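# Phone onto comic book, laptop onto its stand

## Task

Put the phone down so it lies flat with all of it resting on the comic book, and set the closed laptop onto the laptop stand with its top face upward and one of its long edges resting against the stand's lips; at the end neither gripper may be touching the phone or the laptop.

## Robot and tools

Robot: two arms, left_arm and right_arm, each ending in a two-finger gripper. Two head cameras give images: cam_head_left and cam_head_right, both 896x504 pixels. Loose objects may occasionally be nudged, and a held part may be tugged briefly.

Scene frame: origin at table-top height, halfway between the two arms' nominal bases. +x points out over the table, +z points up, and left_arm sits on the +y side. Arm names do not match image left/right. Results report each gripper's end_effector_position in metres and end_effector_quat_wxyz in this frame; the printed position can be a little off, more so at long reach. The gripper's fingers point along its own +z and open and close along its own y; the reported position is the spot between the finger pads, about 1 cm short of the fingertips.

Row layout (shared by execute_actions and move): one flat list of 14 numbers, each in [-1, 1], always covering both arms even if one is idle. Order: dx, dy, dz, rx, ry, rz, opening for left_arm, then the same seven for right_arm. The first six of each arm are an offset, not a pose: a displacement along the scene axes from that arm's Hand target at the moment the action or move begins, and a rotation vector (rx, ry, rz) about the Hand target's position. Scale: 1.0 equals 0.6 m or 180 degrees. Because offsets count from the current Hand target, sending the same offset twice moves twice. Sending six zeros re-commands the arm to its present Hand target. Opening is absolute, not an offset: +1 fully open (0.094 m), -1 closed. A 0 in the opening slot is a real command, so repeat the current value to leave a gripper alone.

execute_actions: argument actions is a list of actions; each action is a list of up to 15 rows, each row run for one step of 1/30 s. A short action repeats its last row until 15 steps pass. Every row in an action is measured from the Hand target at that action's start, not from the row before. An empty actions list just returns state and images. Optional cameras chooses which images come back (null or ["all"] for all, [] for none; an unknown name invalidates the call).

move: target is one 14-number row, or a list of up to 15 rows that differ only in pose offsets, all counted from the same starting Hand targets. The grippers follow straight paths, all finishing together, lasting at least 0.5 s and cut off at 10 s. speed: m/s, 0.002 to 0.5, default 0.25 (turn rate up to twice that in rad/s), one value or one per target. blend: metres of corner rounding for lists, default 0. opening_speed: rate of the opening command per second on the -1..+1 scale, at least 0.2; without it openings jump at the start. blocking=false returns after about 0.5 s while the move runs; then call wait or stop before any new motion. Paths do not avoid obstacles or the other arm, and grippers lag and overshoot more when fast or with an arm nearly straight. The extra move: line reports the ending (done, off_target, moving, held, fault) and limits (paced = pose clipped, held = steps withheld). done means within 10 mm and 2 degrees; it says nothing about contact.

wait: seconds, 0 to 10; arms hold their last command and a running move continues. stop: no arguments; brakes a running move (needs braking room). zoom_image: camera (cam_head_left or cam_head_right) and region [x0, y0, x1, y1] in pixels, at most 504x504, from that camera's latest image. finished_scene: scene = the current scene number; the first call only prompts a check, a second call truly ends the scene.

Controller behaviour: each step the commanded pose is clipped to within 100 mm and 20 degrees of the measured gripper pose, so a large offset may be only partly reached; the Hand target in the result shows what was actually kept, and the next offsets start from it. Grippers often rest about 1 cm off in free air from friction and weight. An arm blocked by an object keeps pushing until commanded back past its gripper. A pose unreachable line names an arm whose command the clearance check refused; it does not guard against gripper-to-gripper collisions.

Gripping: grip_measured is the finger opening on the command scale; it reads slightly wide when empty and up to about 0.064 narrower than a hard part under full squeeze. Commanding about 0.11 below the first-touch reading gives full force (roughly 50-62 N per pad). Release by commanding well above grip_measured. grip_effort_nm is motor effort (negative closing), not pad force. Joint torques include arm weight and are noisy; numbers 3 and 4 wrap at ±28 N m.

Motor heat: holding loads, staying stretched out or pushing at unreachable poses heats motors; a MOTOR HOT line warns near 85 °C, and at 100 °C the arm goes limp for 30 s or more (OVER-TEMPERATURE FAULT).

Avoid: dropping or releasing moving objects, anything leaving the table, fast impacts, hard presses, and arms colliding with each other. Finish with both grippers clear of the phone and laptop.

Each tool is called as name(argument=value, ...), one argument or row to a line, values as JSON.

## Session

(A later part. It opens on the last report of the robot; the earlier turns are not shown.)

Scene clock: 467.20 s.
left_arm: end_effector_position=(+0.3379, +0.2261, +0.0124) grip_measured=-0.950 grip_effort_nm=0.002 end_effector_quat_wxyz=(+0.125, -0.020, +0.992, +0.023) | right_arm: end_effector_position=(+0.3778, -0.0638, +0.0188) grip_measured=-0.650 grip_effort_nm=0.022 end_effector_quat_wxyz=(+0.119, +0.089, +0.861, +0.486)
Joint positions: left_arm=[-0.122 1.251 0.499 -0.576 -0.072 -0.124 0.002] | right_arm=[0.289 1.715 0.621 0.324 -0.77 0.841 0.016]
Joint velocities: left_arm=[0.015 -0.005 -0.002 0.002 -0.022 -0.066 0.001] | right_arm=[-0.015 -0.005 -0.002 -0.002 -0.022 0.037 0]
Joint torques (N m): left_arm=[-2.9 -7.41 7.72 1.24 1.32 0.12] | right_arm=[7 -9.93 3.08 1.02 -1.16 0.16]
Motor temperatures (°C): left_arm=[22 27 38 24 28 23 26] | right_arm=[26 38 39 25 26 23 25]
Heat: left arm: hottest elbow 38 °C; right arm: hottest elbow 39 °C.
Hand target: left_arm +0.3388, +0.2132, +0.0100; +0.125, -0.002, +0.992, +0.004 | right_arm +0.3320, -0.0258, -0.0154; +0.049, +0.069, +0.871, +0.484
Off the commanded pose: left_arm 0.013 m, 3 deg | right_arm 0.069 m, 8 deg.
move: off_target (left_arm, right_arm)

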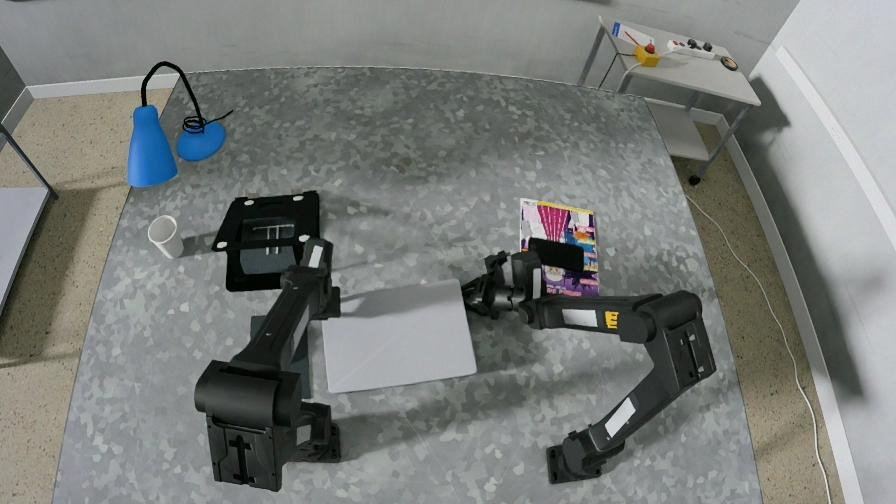

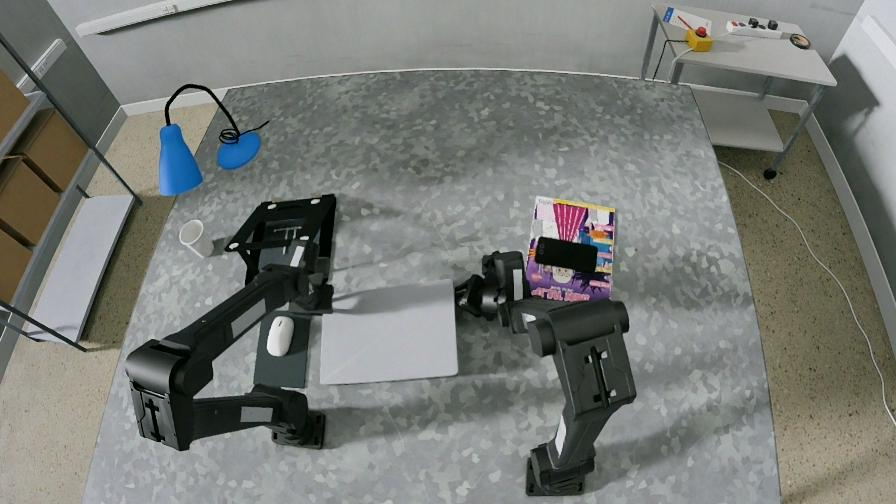

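zoom_image(
  camera="cam_head_left",
  region=[435, 270, 505, 320],
)

zoom_image(
  camera="cam_head_right",
  region=[430, 270, 500, 320],
)

zoom_image(
  camera="cam_head_left",
  region=[300, 260, 500, 400],
)

Scaled by 7.200.

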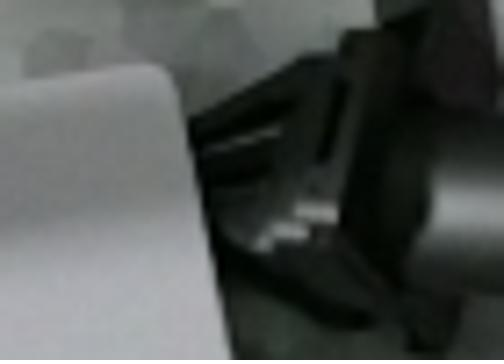

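Scaled by 7.200.

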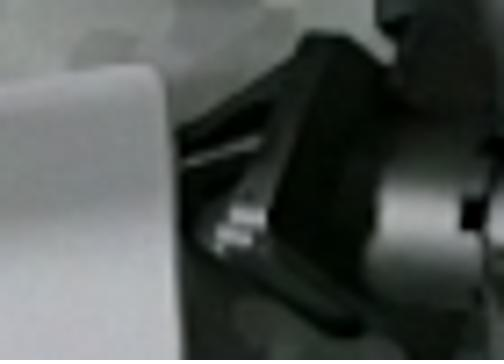

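Scaled by 2.520.

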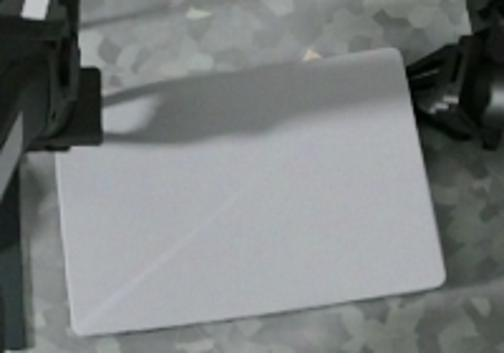

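move(
  target=[
    [0,0,0,0,0,0,-0.95,0.03,0.0,0.07,0.05,-0.009,0,-0.65],
    [0,0,0,0,0,0,-0.95,0.047,0.02,0.14,0.093,-0.0164,0,-0.65],
  ],
  speed=0.06,
)

zoom_image(
  camera="cam_head_left",
  region=[320, 250, 520, 400],
)

zoom_image(
  camera="cam_head_right",
  region=[310, 250, 510, 400],
)

Scene clock: 492.90 s.
left_arm: end_effector_position=(+0.3381, +0.2317, +0.0123) grip_measured=-0.950 grip_effort_nm=0.032 end_effector_quat_wxyz=(+0.125, -0.021, +0.992, +0.030) | right_arm: end_effector_position=(+0.3651, -0.0409, +0.0511) grip_measured=-0.651 grip_effort_nm=0.061 end_effector_quat_wxyz=(+0.064, +0.096, +0.799, +0.590)
Joint positions: left_arm=[-0.11 1.252 0.499 -0.576 -0.085 -0.114 0.002] | right_arm=[0.297 1.752 0.594 0.609 -0.968 1.115 0.016]
Joint velocities: left_arm=[-0.005 -0.005 -0.002 -0.007 0.037 0.037 0] | right_arm=[-0.005 -0.005 -0.002 -0.022 -0.007 0.007 0]
Joint torques (N m): left_arm=[-3.25 -7.88 7.79 1.16 1.75 0.03] | right_arm=[4.31 -15.44 5.94 2.69 -0.68 0.26]
Motor temperatures (°C): left_arm=[22 27 38 24 30 23 26] | right_arm=[26 38 38 25 27 23 25]
Heat: left arm: hottest elbow 38 °C; right arm: hottest shoulder 38 °C.
Hand target: left_arm +0.3388, +0.2133, +0.0100; +0.125, -0.002, +0.992, +0.004 | right_arm +0.3607, -0.0142, +0.0677; +0.063, +0.062, +0.791, +0.606
Off the commanded pose: left_arm 0.019 m, 4 deg | right_arm 0.033 m, 4 deg.
move: off_target (left_arm, right_arm)

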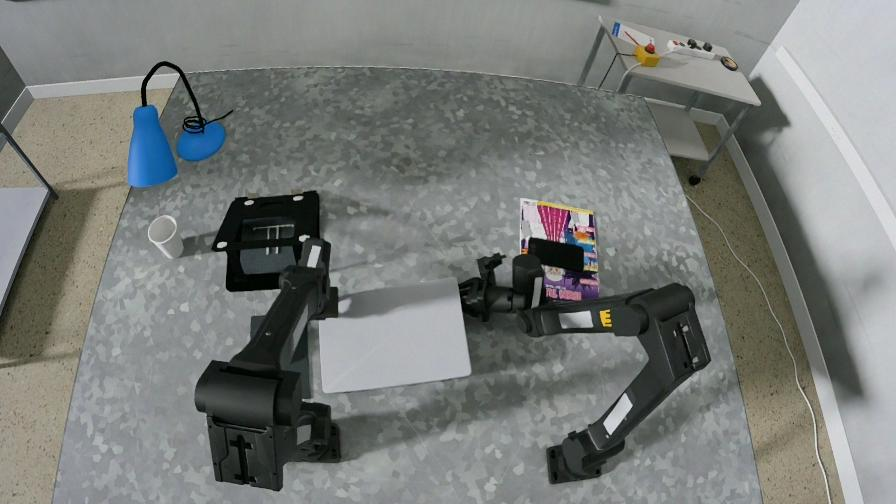

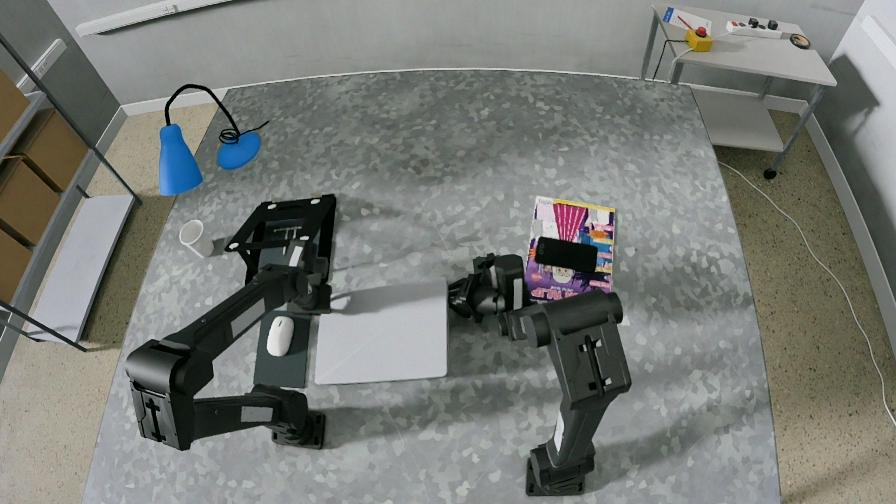

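Scaled by 2.520.

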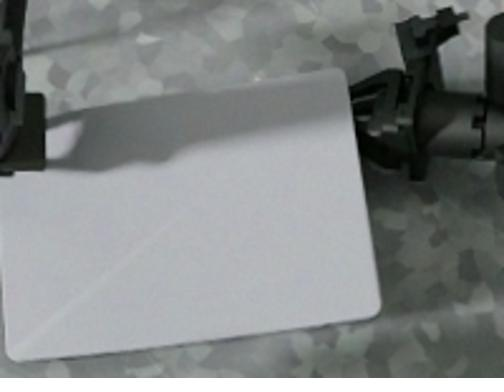

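Scaled by 2.520.

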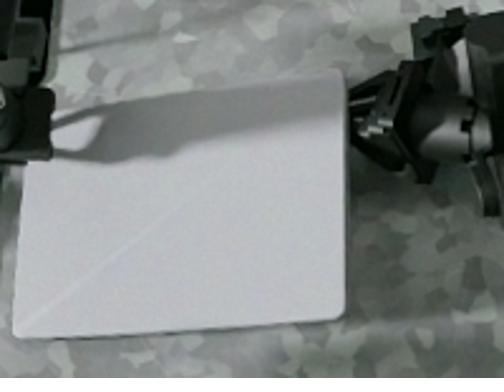

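move(
  target=[0,0,0,0,0,0,-0.95,0.0,0.03,0.07,0.027,-0.005,0,-0.65],
  speed=0.06,
)

zoom_image(
  camera="cam_head_left",
  region=[320, 250, 520, 400],
)

zoom_image(
  camera="cam_head_right",
  region=[310, 250, 510, 400],
)

Scene clock: 497.80 s.
left_arm: end_effector_position=(+0.3380, +0.2299, +0.0122) grip_measured=-0.950 grip_effort_nm=0.027 end_effector_quat_wxyz=(+0.124, -0.020, +0.992, +0.025) | right_arm: end_effector_position=(+0.3606, -0.0180, +0.0789) grip_measured=-0.651 grip_effort_nm=0.051 end_effector_quat_wxyz=(+0.053, +0.094, +0.777, +0.620)
Joint positions: left_arm=[-0.11 1.252 0.499 -0.576 -0.074 -0.114 0.002] | right_arm=[0.346 1.729 0.594 0.724 -0.973 1.26 0.016]
Joint velocities: left_arm=[-0.015 -0.015 -0.007 -0.007 0.095 -0.051 0] | right_arm=[-0.005 -0.005 0.007 0.002 -0.037 -0.051 0]
Joint torques (N m): left_arm=[-3.49 -7.3 7.72 1.2 1.37 -0.02] | right_arm=[3.55 -17.67 6.6 2.52 -0.25 0.27]
Motor temperatures (°C): left_arm=[22 27 38 24 31 23 26] | right_arm=[26 39 38 25 27 23 25]
Heat: left arm: hottest elbow 38 °C; right arm: hottest shoulder 39 °C.
Hand target: left_arm +0.3388, +0.2132, +0.0100; +0.125, -0.002, +0.992, +0.004 | right_arm +0.3613, +0.0040, +0.1094; +0.067, +0.059, +0.764, +0.639
Off the commanded pose: left_arm 0.017 m, 3 deg | right_arm 0.038 m, 5 deg.
move: off_target (left_arm, right_arm)

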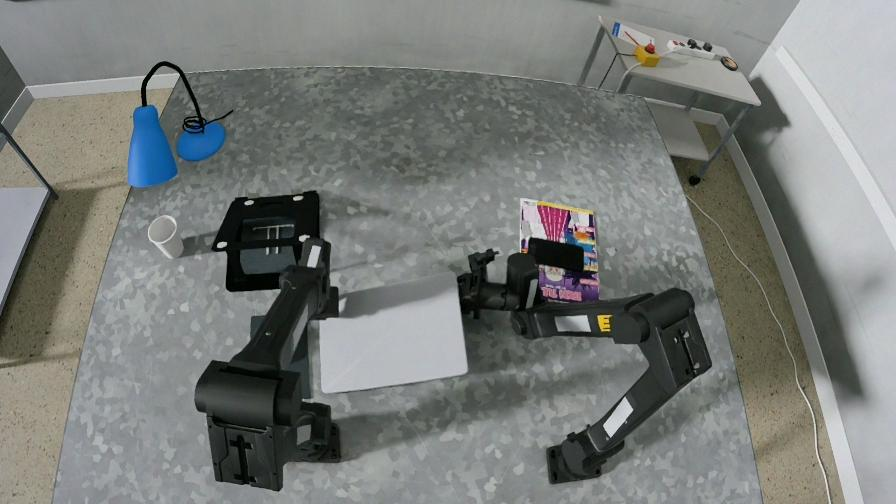

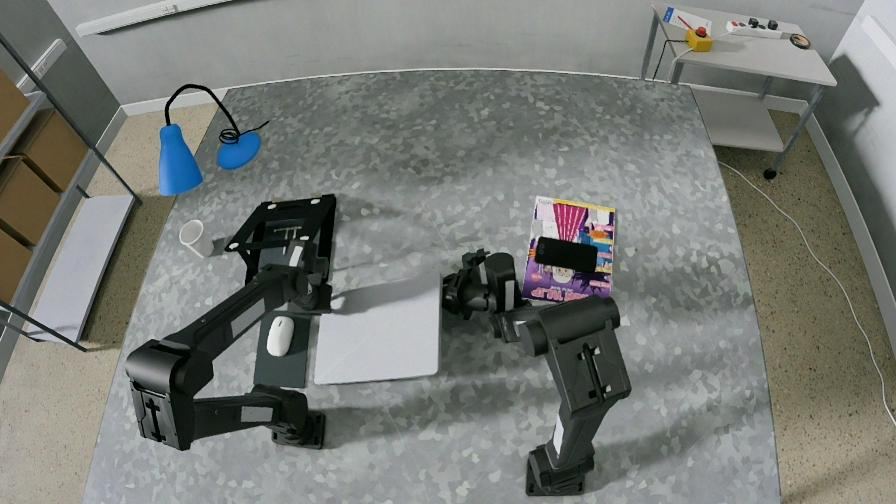

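Scaled by 2.520.

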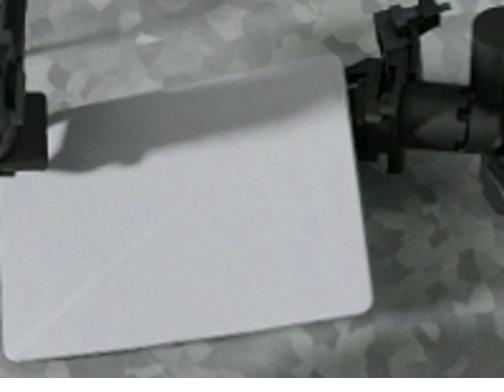

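Scaled by 2.520.

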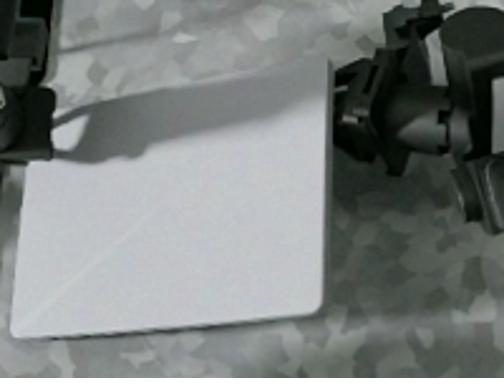

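move(
  target=[0,0.022,0,0,0,0,-0.95,0.0,-0.04,0.0,0,0,0,-0.65],
  speed=0.04,
)

Scene clock: 505.00 s.
left_arm: end_effector_position=(+0.3380, +0.2286, +0.0119) grip_measured=-0.950 grip_effort_nm=0.027 end_effector_quat_wxyz=(+0.123, -0.006, +0.992, +0.012) | right_arm: end_effector_position=(+0.3566, -0.0196, +0.0837) grip_measured=-0.651 grip_effort_nm=0.056 end_effector_quat_wxyz=(+0.049, +0.074, +0.774, +0.628)
Joint positions: left_arm=[-0.096 1.252 0.499 -0.575 -0.041 -0.075 0.002] | right_arm=[0.337 1.725 0.594 0.724 -1.018 1.238 0.016]
Joint velocities: left_arm=[-0.024 0.005 -0.017 0.012 -0.007 0.022 -0.001] | right_arm=[0.024 -0.015 -0.007 -0.007 -0.007 -0.081 0.001]
Joint torques (N m): left_arm=[-1.08 -7.12 7.51 1.21 0.61 0.08] | right_arm=[0.21 -18.73 5.24 1.57 -0.47 0.12]
Motor temperatures (°C): left_arm=[22 27 38 24 31 23 26] | right_arm=[26 40 39 25 26 23 25]
Heat: left arm: hottest elbow 38 °C; right arm: hottest shoulder 40 °C.
Hand target: left_arm +0.3389, +0.2264, +0.0100; +0.125, -0.002, +0.992, +0.004 | right_arm +0.3610, -0.0200, +0.1095; +0.067, +0.060, +0.764, +0.639
Off the commanded pose: left_arm 0.003 m, 1 deg | right_arm 0.026 m, 3 deg.
move: off_target (right_arm)

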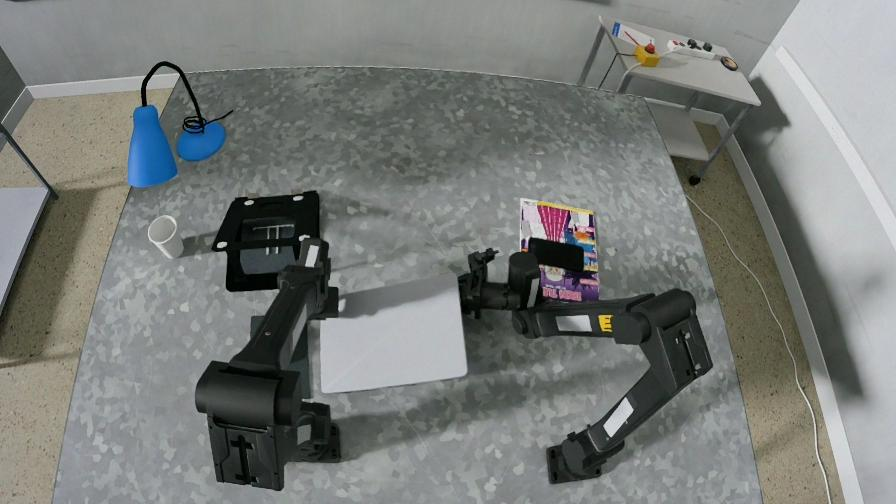

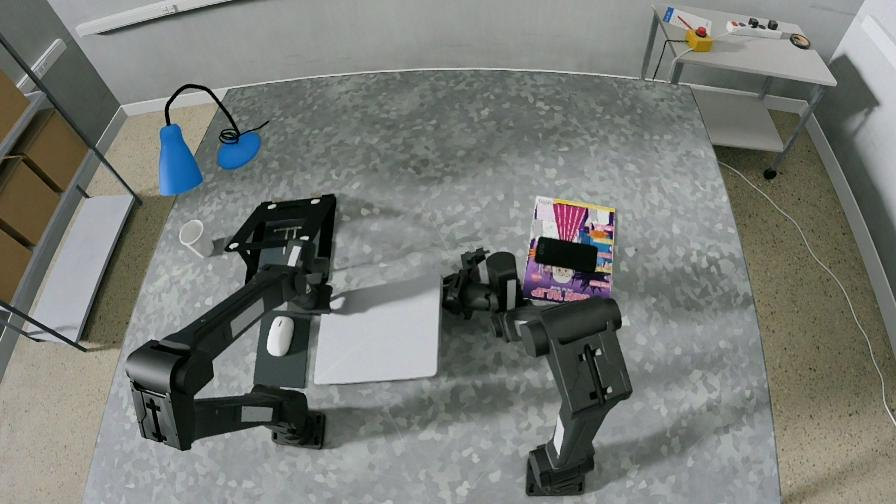

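move(
  target=[
    [-0.015,0.056,0.25,0,0,0,-0.95,0,0,0,0,0,0,-0.65],
    [-0.315,-0.11,0.317,0,0,0,-0.95,0,0,0,0,0,0,-0.65],
    [-0.39,-0.31,0.183,0,0,0,-0.95,0,0,0,0,0,0,-0.65],
    [-0.39,-0.31,0.07,0,0,0,-0.95,0,0,0,0,0,0,-0.65],
  ],
  speed=0.15,
  blend=0.03,
)

Scene clock: 527.47 s.
left_arm: end_effector_position=(+0.1063, +0.0424, +0.0584) grip_measured=-0.950 grip_effort_nm=0.027 end_effector_quat_wxyz=(+0.125, -0.004, +0.992, -0.004) | right_arm: end_effector_position=(+0.3575, -0.0208, +0.0839) grip_measured=-0.651 grip_effort_nm=0.056 end_effector_quat_wxyz=(+0.050, +0.075, +0.773, +0.627)
Joint positions: left_arm=[-1.443 0.964 0.468 -1.027 -0.247 -1.416 0.002] | right_arm=[0.334 1.724 0.594 0.724 -1.018 1.237 0.016]
Joint velocities: left_arm=[-0.005 0.005 -0.002 0.002 -0.051 -0.007 0] | right_arm=[-0.015 0.005 -0.017 0.002 -0.022 -0.007 0.001]
Joint torques (N m): left_arm=[-2.55 -3.84 8.24 0.85 -0.43 -0.11] | right_arm=[0.38 -18.78 5.26 1.58 -0.49 0.17]
Motor temperatures (°C): left_arm=[22 27 38 24 29 23 26] | right_arm=[26 41 38 25 26 23 25]
Heat: left arm: hottest elbow 38 °C; right arm: hottest shoulder 41 °C.
Hand target: left_arm +0.1041, +0.0426, +0.0539; +0.127, -0.002, +0.992, -0.002 | right_arm +0.3611, -0.0201, +0.1096; +0.067, +0.060, +0.764, +0.639
Off the commanded pose: left_arm 0.007 m, 1 deg | right_arm 0.026 m, 3 deg.
move: off_target (right_arm)

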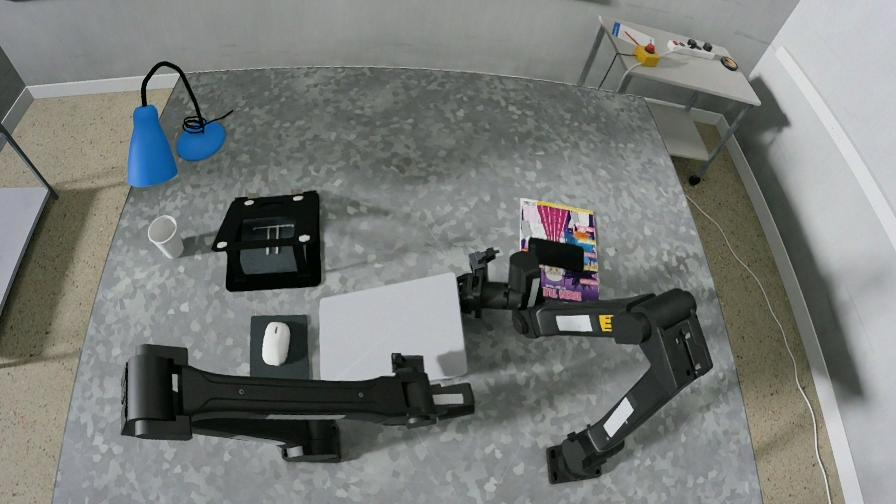

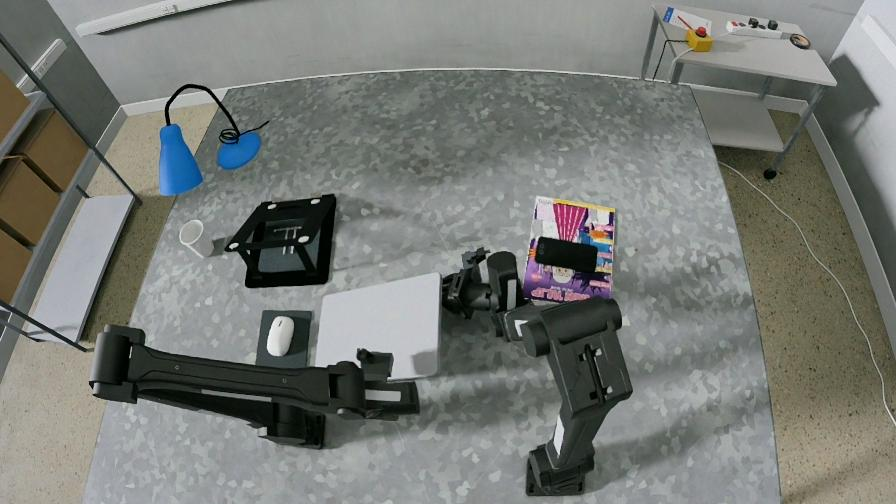

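move(
  target=[
    [0,0.05,0.25,0,0,0,-0.95,0,0,0,0,0,0,-0.65],
    [0.31,0.37,0.243,0,0,0,-0.95,0,0,0,0,0,0,-0.65],
    [0.31,0.375,-0.06,0,0,0,-0.95,0,0,0,0,0,0,-0.65],
  ],
  speed=0.18,
  blend=0.03,
)

Scene clock: 569.07 s.
left_arm: end_effector_position=(+0.2915, +0.2636, +0.0218) grip_measured=-0.950 grip_effort_nm=0.032 end_effector_quat_wxyz=(+0.125, +0.000, +0.992, +0.005) | right_arm: end_effector_position=(+0.3575, -0.0208, +0.0839) grip_measured=-0.651 grip_effort_nm=0.051 end_effector_quat_wxyz=(+0.050, +0.075, +0.773, +0.627)
Joint positions: left_arm=[0.063 1.063 0.402 -0.659 0.013 0.091 0.002] | right_arm=[0.334 1.724 0.594 0.724 -1.018 1.237 0.016]
Joint velocities: left_arm=[0.005 0.005 0.012 -0.007 0.007 -0.051 -0.001] | right_arm=[0.005 0.005 -0.012 -0.007 -0.095 -0.051 0]
Joint torques (N m): left_arm=[-0.26 -5.01 8.02 1.25 0.09 0.14] | right_arm=[0.32 -18.73 5.24 1.55 -0.48 0.15]
Motor temperatures (°C): left_arm=[22 27 39 24 28 23 26] | right_arm=[26 43 38 25 26 23 25]
Heat: left arm: hottest elbow 39 °C; right arm: hottest shoulder 43 °C.
Hand target: left_arm +0.2909, +0.2669, +0.0179; +0.124, -0.002, +0.992, +0.004 | right_arm +0.3611, -0.0201, +0.1096; +0.067, +0.060, +0.764, +0.639
Off the commanded pose: left_arm 0.006 m, 1 deg | right_arm 0.026 m, 3 deg.
move: off_target (right_arm)

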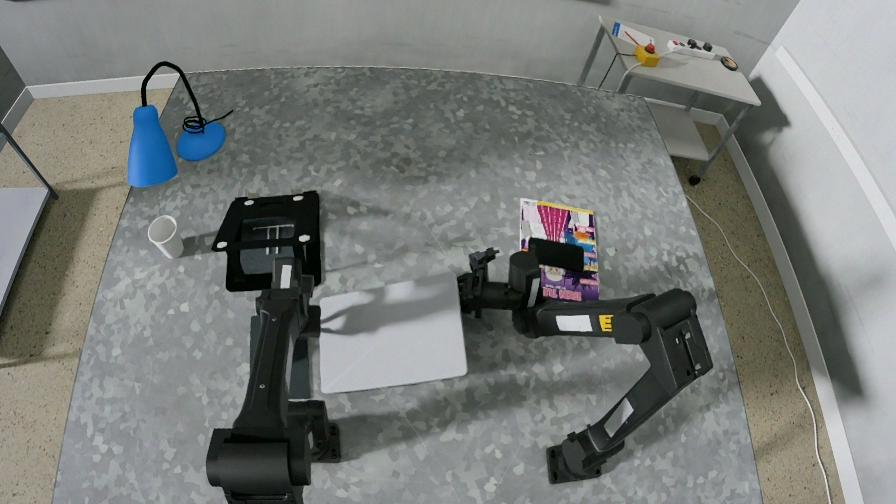

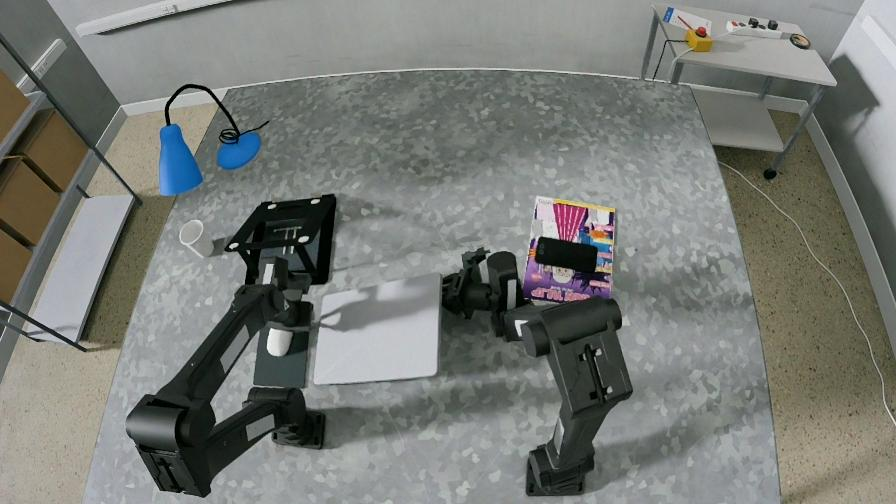

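move(
  target=[0,-0.2,0,0,0,0,-0.95,0.01,-0.15,0,0,0,0,-0.65],
  speed=0.07,
)

Scene clock: 574.17 s.
left_arm: end_effector_position=(+0.2760, +0.1679, +0.0113) grip_measured=-0.950 grip_effort_nm=0.032 end_effector_quat_wxyz=(+0.117, -0.017, +0.993, +0.021) | right_arm: end_effector_position=(+0.3615, -0.1123, +0.0848) grip_measured=-0.651 grip_effort_nm=0.051 end_effector_quat_wxyz=(+0.049, +0.087, +0.770, +0.630)
Joint positions: left_arm=[-0.412 1.115 0.402 -0.658 -0.13 -0.406 0.002] | right_arm=[0.091 1.66 0.57 0.462 -1.222 1.007 0.016]
Joint velocities: left_arm=[-0.015 -0.015 -0.007 -0.022 -0.007 -0.037 -0.001] | right_arm=[-0.005 -0.005 0.007 -0.007 -0.037 -0.051 0]
Joint torques (N m): left_arm=[-3.55 -4.6 11.89 1.17 0.78 -0.08] | right_arm=[0.62 -17.55 6 1.29 -1.05 0.04]
Motor temperatures (°C): left_arm=[22 27 39 24 28 23 26] | right_arm=[26 43 38 25 26 23 25]
Heat: left arm: hottest elbow 39 °C; right arm: hottest shoulder 43 °C.
Hand target: left_arm +0.2899, +0.1469, +0.0188; +0.126, -0.002, +0.992, +0.003 | right_arm +0.3661, -0.1102, +0.1101; +0.067, +0.060, +0.763, +0.640
Off the commanded pose: left_arm 0.027 m, 3 deg | right_arm 0.025 m, 4 deg.
move: off_target (left_arm, right_arm)

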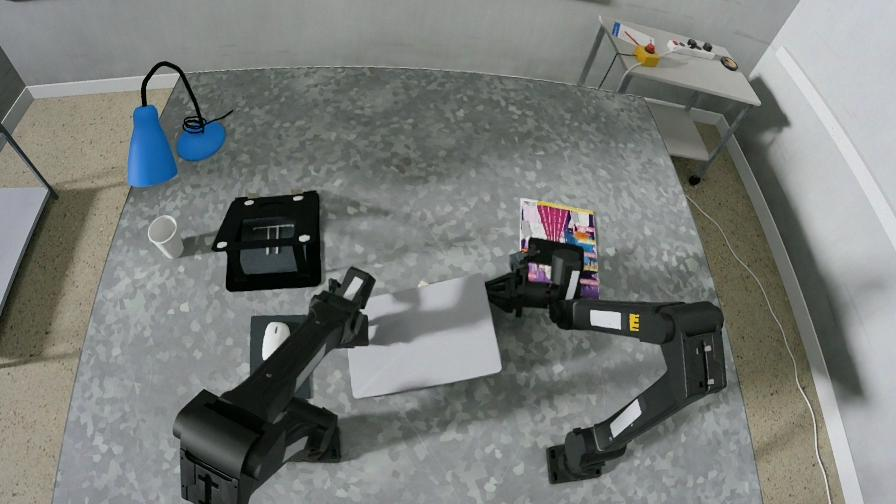

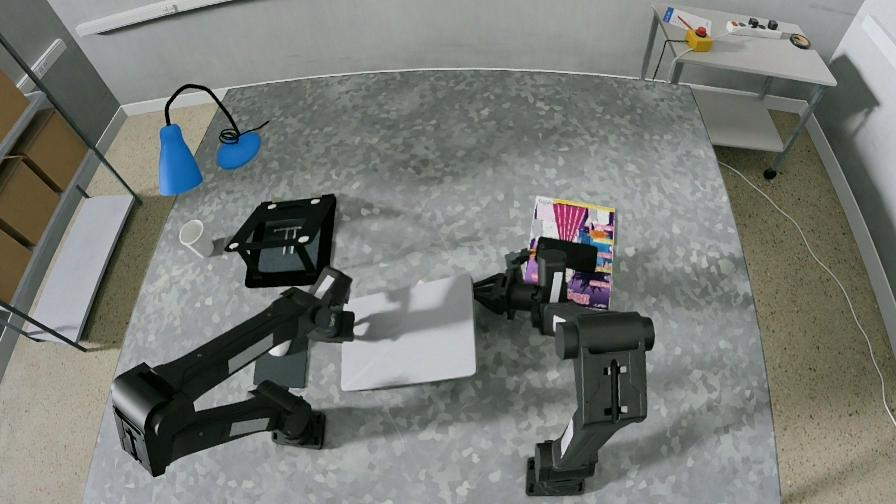

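move(
  target=[0,0.0,0,0,0,0,-0.95,0.0,0.05,0,0,0,0,-0.65],
  speed=0.07,
)

zoom_image(
  camera="cam_head_left",
  region=[340, 250, 540, 400],
)

Scene clock: 578.40 s.
left_arm: end_effector_position=(+0.2761, +0.1681, +0.0113) grip_measured=-0.950 grip_effort_nm=0.022 end_effector_quat_wxyz=(+0.117, -0.019, +0.993, +0.022) | right_arm: end_effector_position=(+0.3688, -0.0994, +0.0900) grip_measured=-0.651 grip_effort_nm=0.056 end_effector_quat_wxyz=(+0.062, +0.096, +0.770, +0.628)
Joint positions: left_arm=[-0.413 1.115 0.402 -0.658 -0.133 -0.409 0.002] | right_arm=[0.129 1.66 0.57 0.553 -1.162 1.096 0.016]
Joint velocities: left_arm=[0.005 -0.005 -0.002 -0.007 0.037 -0.007 0] | right_arm=[-0.005 0.005 -0.002 -0.007 0.022 0.007 0]
Joint torques (N m): left_arm=[-3.37 -3.37 11.74 1.06 0.86 -0.06] | right_arm=[3.49 -15.85 5.97 2.25 -0.73 0.2]
Motor temperatures (°C): left_arm=[22 26 39 24 28 23 26] | right_arm=[26 43 38 25 26 23 25]
Heat: left arm: hottest elbow 39 °C; right arm: hottest shoulder 43 °C.
Hand target: left_arm +0.2899, +0.1469, +0.0188; +0.126, -0.002, +0.992, +0.003 | right_arm +0.3663, -0.0801, +0.1098; +0.067, +0.060, +0.764, +0.639
Off the commanded pose: left_arm 0.026 m, 3 deg | right_arm 0.028 m, 4 deg.
move: off_target (left_arm, right_arm)

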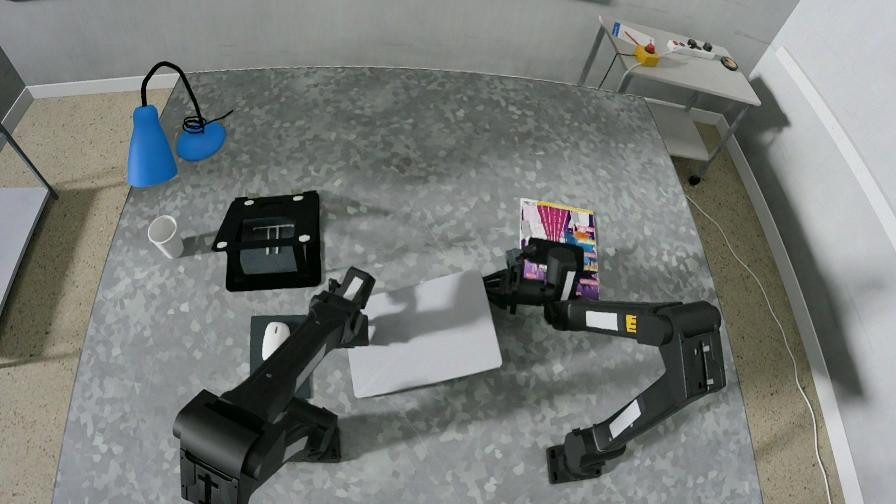

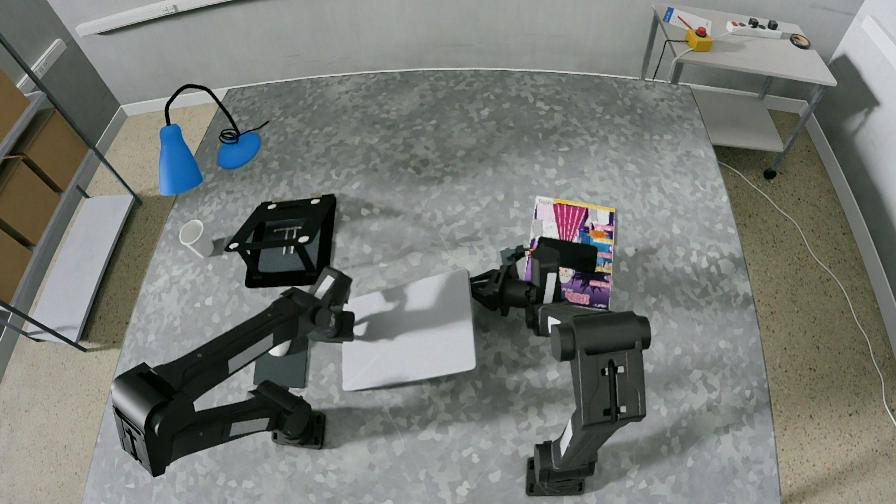

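Scaled by 2.520.

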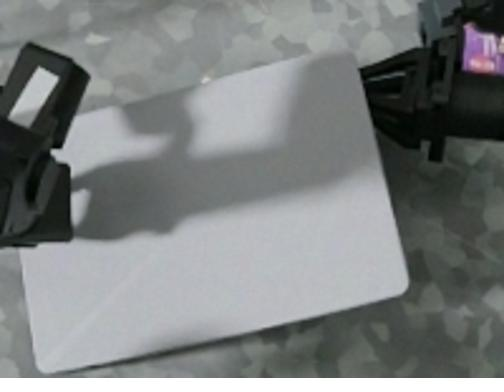

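move(
  target=[
    [0,0.067,0.25,0,0,0,-0.95,0,-0.03,0,0,0,0,-0.65],
    [-0.342,-0.078,0.252,0,0,0,-0.95,0,-0.03,0,0,0,0,-0.65],
    [-0.342,-0.078,0.02,0,0,0,-0.95,0,-0.03,0,0,0,0,-0.65],
  ],
  speed=0.18,
  blend=0.03,
)

Scene clock: 587.37 s.
left_arm: end_effector_position=(+0.0858, +0.1002, +0.0365) grip_measured=-0.950 grip_effort_nm=0.027 end_effector_quat_wxyz=(+0.125, -0.002, +0.992, -0.005) | right_arm: end_effector_position=(+0.3620, -0.0989, +0.0886) grip_measured=-0.651 grip_effort_nm=0.056 end_effector_quat_wxyz=(+0.053, +0.081, +0.770, +0.631)
Joint positions: left_arm=[-1.521 0.758 0.316 -1.099 -0.249 -1.493 0.002] | right_arm=[0.127 1.66 0.57 0.518 -1.194 1.053 0.016]
Joint velocities: left_arm=[-0.015 -0.005 -0.012 0.002 -0.081 -0.022 -0.001] | right_arm=[-0.005 0.024 0.002 0.012 -0.022 -0.007 0]
Joint torques (N m): left_arm=[-2.26 -0.79 8.4 0.55 -0.42 -0.06] | right_arm=[0.38 -16.73 5.96 1.21 -1 0.06]
Motor temperatures (°C): left_arm=[22 26 40 24 28 23 26] | right_arm=[26 42 39 25 26 23 25]
Heat: left arm: hottest elbow 40 °C; right arm: hottest shoulder 42 °C.
Hand target: left_arm +0.0852, +0.1015, +0.0323; +0.126, -0.002, +0.992, -0.002 | right_arm +0.3662, -0.0981, +0.1100; +0.067, +0.060, +0.764, +0.639
Off the commanded pose: left_arm 0.006 m, 1 deg | right_arm 0.022 m, 3 deg.
move: off_target (right_arm)

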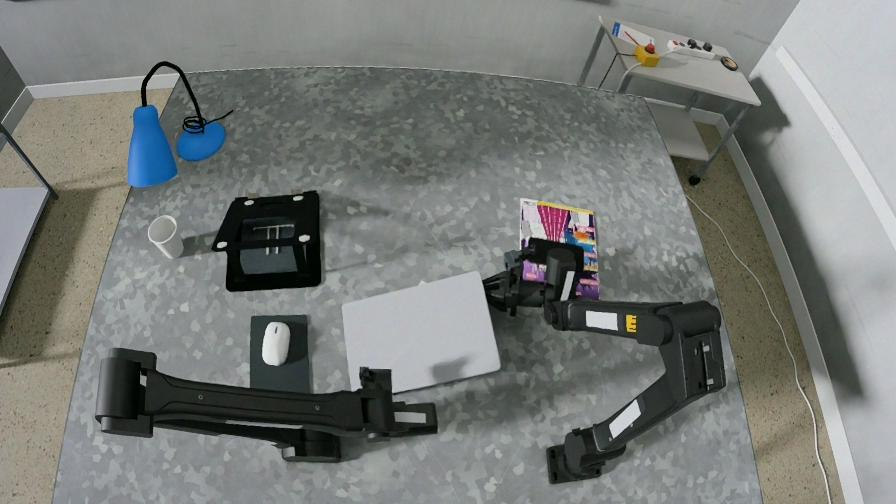

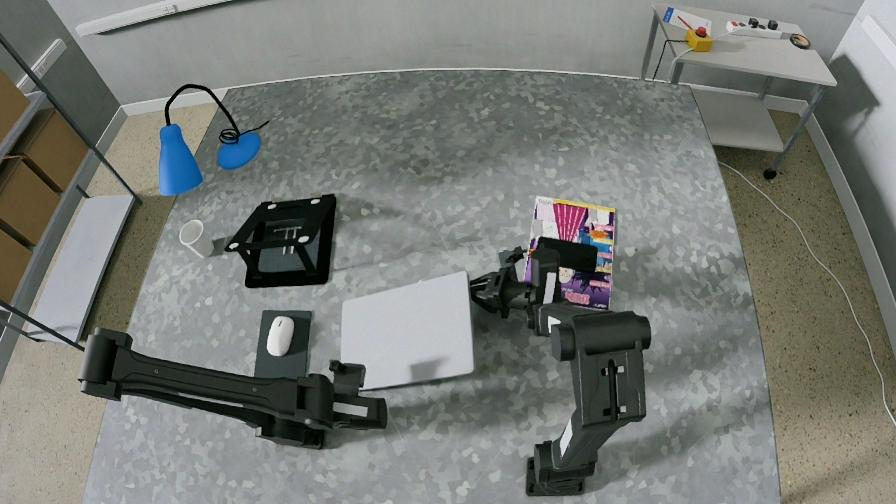

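move(
  target=[
    [0.1,0,-0.017,0,0,0,-0.95,0.04,0,0,0,0,0,-0.65],
    [0.3,0,-0.017,0,0,0,-0.95,0.14,0,0,0,0,0,-0.65],
  ],
  speed=0.07,
  blend=0.02,
)

Scene clock: 594.20 s.
left_arm: end_effector_position=(+0.2230, +0.1239, +0.0106) grip_measured=-0.950 grip_effort_nm=0.032 end_effector_quat_wxyz=(+0.087, +0.008, +0.996, +0.029) | right_arm: end_effector_position=(+0.4309, -0.1052, +0.0862) grip_measured=-0.651 grip_effort_nm=0.061 end_effector_quat_wxyz=(+0.053, +0.092, +0.771, +0.628)
Joint positions: left_arm=[-0.701 1.081 0.39 -0.777 -0.153 -0.649 0.002] | right_arm=[0.093 1.772 0.762 0.393 -1.208 1.02 0.016]
Joint velocities: left_arm=[0.005 -0.015 0.007 0.022 -0.022 0.022 0] | right_arm=[-0.015 -0.005 0.002 -0.002 -0.051 -0.037 -0.001]
Joint torques (N m): left_arm=[0.5 -2.02 13.79 2.96 -0.35 0.16] | right_arm=[0.79 -16.62 9.83 1.2 -1.37 0.01]
Motor temperatures (°C): left_arm=[22 26 40 24 28 23 26] | right_arm=[26 42 39 25 27 23 25]
Heat: left arm: hottest elbow 40 °C; right arm: hottest shoulder 42 °C.
Hand target: left_arm +0.2645, +0.1007, +0.0208; +0.127, -0.002, +0.992, +0.002 | right_arm +0.4503, -0.0994, +0.1083; +0.067, +0.060, +0.763, +0.640
Off the commanded pose: left_arm 0.049 m, 6 deg | right_arm 0.031 m, 4 deg.
move: off_target (left_arm, right_arm)

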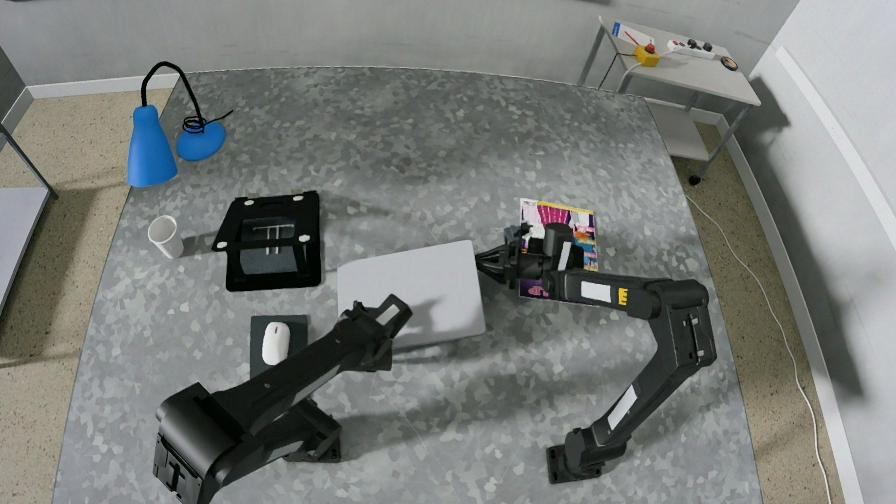

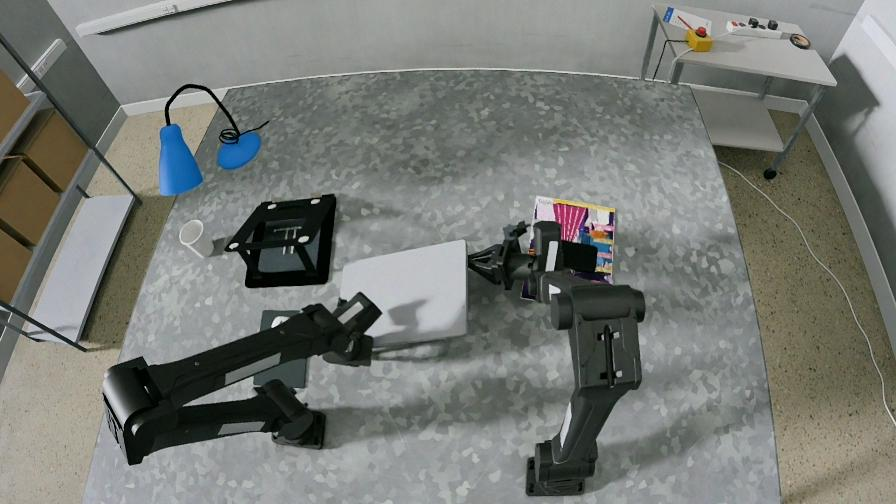

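move(
  target=[
    [-0.1575,0,0.03,0,0,0,-0.95,0,0,0,0,0,0,-0.65],
    [-0.1575,-0.018,0.2,-0.2,-0.11,0.21,-0.95,0,0,0,0,0,0,-0.65],
    [-0.1575,-0.018,0.25,-0.4167,-0.2215,0.4408,-0.95,0,0,0,0,0,0,-0.65],
  ],
  speed=0.2,
  blend=0.02,
)

Scene clock: 613.63 s.
left_arm: end_effector_position=(+0.1749, +0.0957, +0.1687) grip_measured=-0.950 grip_effort_nm=0.027 end_effector_quat_wxyz=(+0.373, -0.448, +0.573, -0.576) | right_arm: end_effector_position=(+0.4300, -0.1050, +0.0868) grip_measured=-0.651 grip_effort_nm=0.061 end_effector_quat_wxyz=(+0.051, +0.089, +0.770, +0.630)
Joint positions: left_arm=[-1.81 0.012 0.031 -0.461 -1.435 -2.098 0.002] | right_arm=[0.093 1.772 0.762 0.393 -1.215 1.018 0.016]
Joint velocities: left_arm=[-0.005 -0.005 -0.017 -0.002 -0.066 -0.037 0] | right_arm=[-0.005 -0.015 0.002 0.012 -0.037 -0.051 0]
Joint torques (N m): left_arm=[-1.2 2.61 12.03 0.84 -0.19 0.09] | right_arm=[0.85 -16.62 9.84 1.21 -1.12 0.03]
Motor temperatures (°C): left_arm=[22 26 41 24 28 23 26] | right_arm=[26 40 41 25 28 23 25]
Heat: left arm: hottest elbow 41 °C; right arm: hottest elbow 41 °C.
Hand target: left_arm +0.1755, +0.0960, +0.1720; +0.373, -0.449, +0.573, -0.576 | right_arm +0.4503, -0.0993, +0.1083; +0.067, +0.060, +0.763, +0.640
Off the commanded pose: left_arm 0.008 m, 28 deg; orientation clipped | right_arm 0.030 m, 4 deg.
move: held (left_arm; a check stopped the path), off_target (right_arm); limits=paced,held
pose unreachable (left arm): on one or more control steps of this call, first in action 0 (counted from 0), this arm could not follow its commanded pose, so it was not sent that pose on those steps. It may still have moved: this result reports where it is.
cause: moving toward the commanded pose would bring two parts of the arm too close to each other (its shoulder (the part past joint 1) and its forearm (the part past joint 3), with joints 2 (shoulder) and 3 (elbow) between them).

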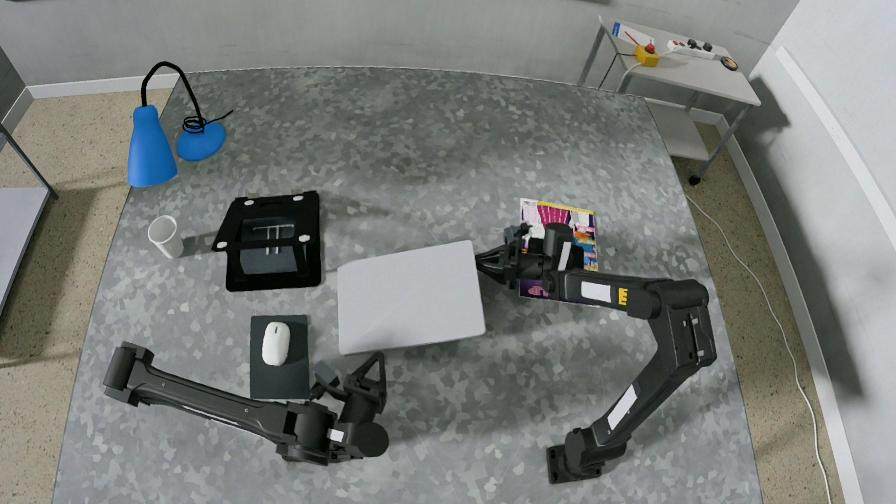

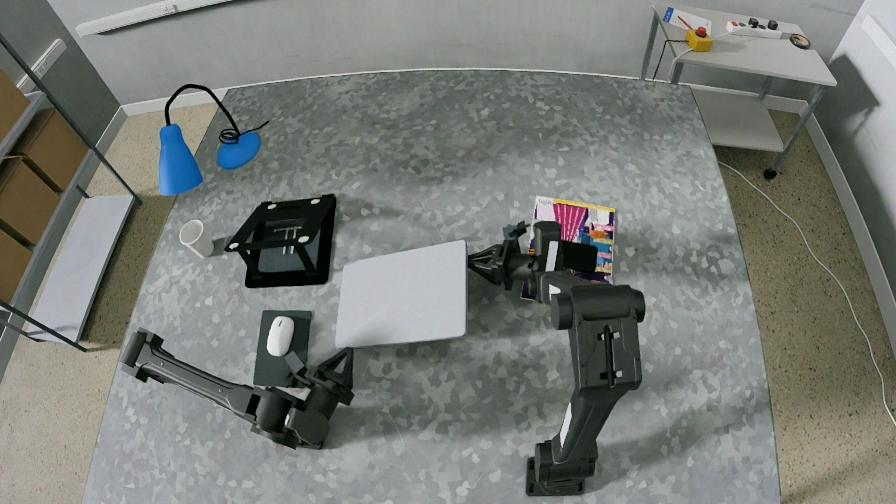

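wait(
  seconds=0,
)

Scene clock: 628.77 s.
left_arm: end_effector_position=(+0.1749, +0.0957, +0.1686) grip_measured=-0.950 grip_effort_nm=0.027 end_effector_quat_wxyz=(+0.372, -0.448, +0.573, -0.576) | right_arm: end_effector_position=(+0.4300, -0.1050, +0.0868) grip_measured=-0.651 grip_effort_nm=0.061 end_effector_quat_wxyz=(+0.051, +0.089, +0.770, +0.630)
Joint positions: left_arm=[-1.81 0.012 0.031 -0.461 -1.434 -2.098 0.002] | right_arm=[0.093 1.772 0.762 0.393 -1.215 1.018 0.016]
Joint velocities: left_arm=[-0.015 -0.005 0.002 0.002 -0.037 0.007 -0.001] | right_arm=[-0.015 -0.015 -0.022 0.007 -0.066 0.037 0]
Joint torques (N m): left_arm=[-1.26 2.37 11.84 0.95 -0.19 0.09] | right_arm=[0.79 -16.62 9.81 1.2 -1.12 0.03]
Motor temperatures (°C): left_arm=[22 26 40 24 28 23 26] | right_arm=[26 40 42 25 28 23 25]
Heat: left arm: hottest elbow 40 °C; right arm: hottest elbow 42 °C.
Hand target: left_arm +0.1755, +0.0960, +0.1719; +0.373, -0.449, +0.573, -0.576 | right_arm +0.4503, -0.0993, +0.1083; +0.067, +0.060, +0.763, +0.640
Tool commands: left_gripper/opening=-0.95 right_gripper/opening=-0.65
Off the commanded pose: left_arm 0.008 m, 28 deg; orientation clipped | right_arm 0.030 m, 4 deg.

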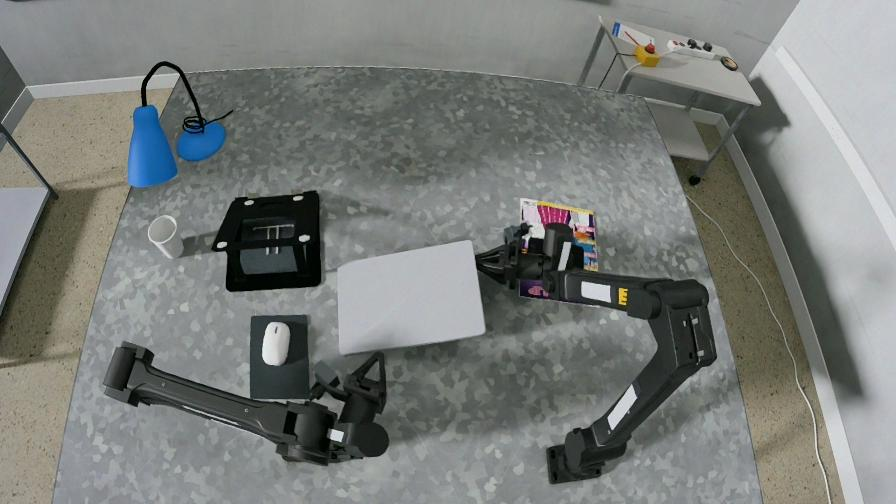

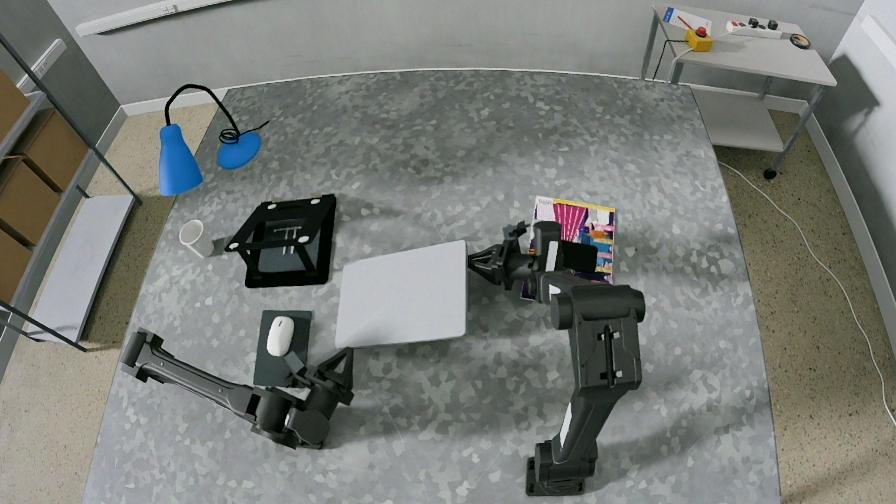

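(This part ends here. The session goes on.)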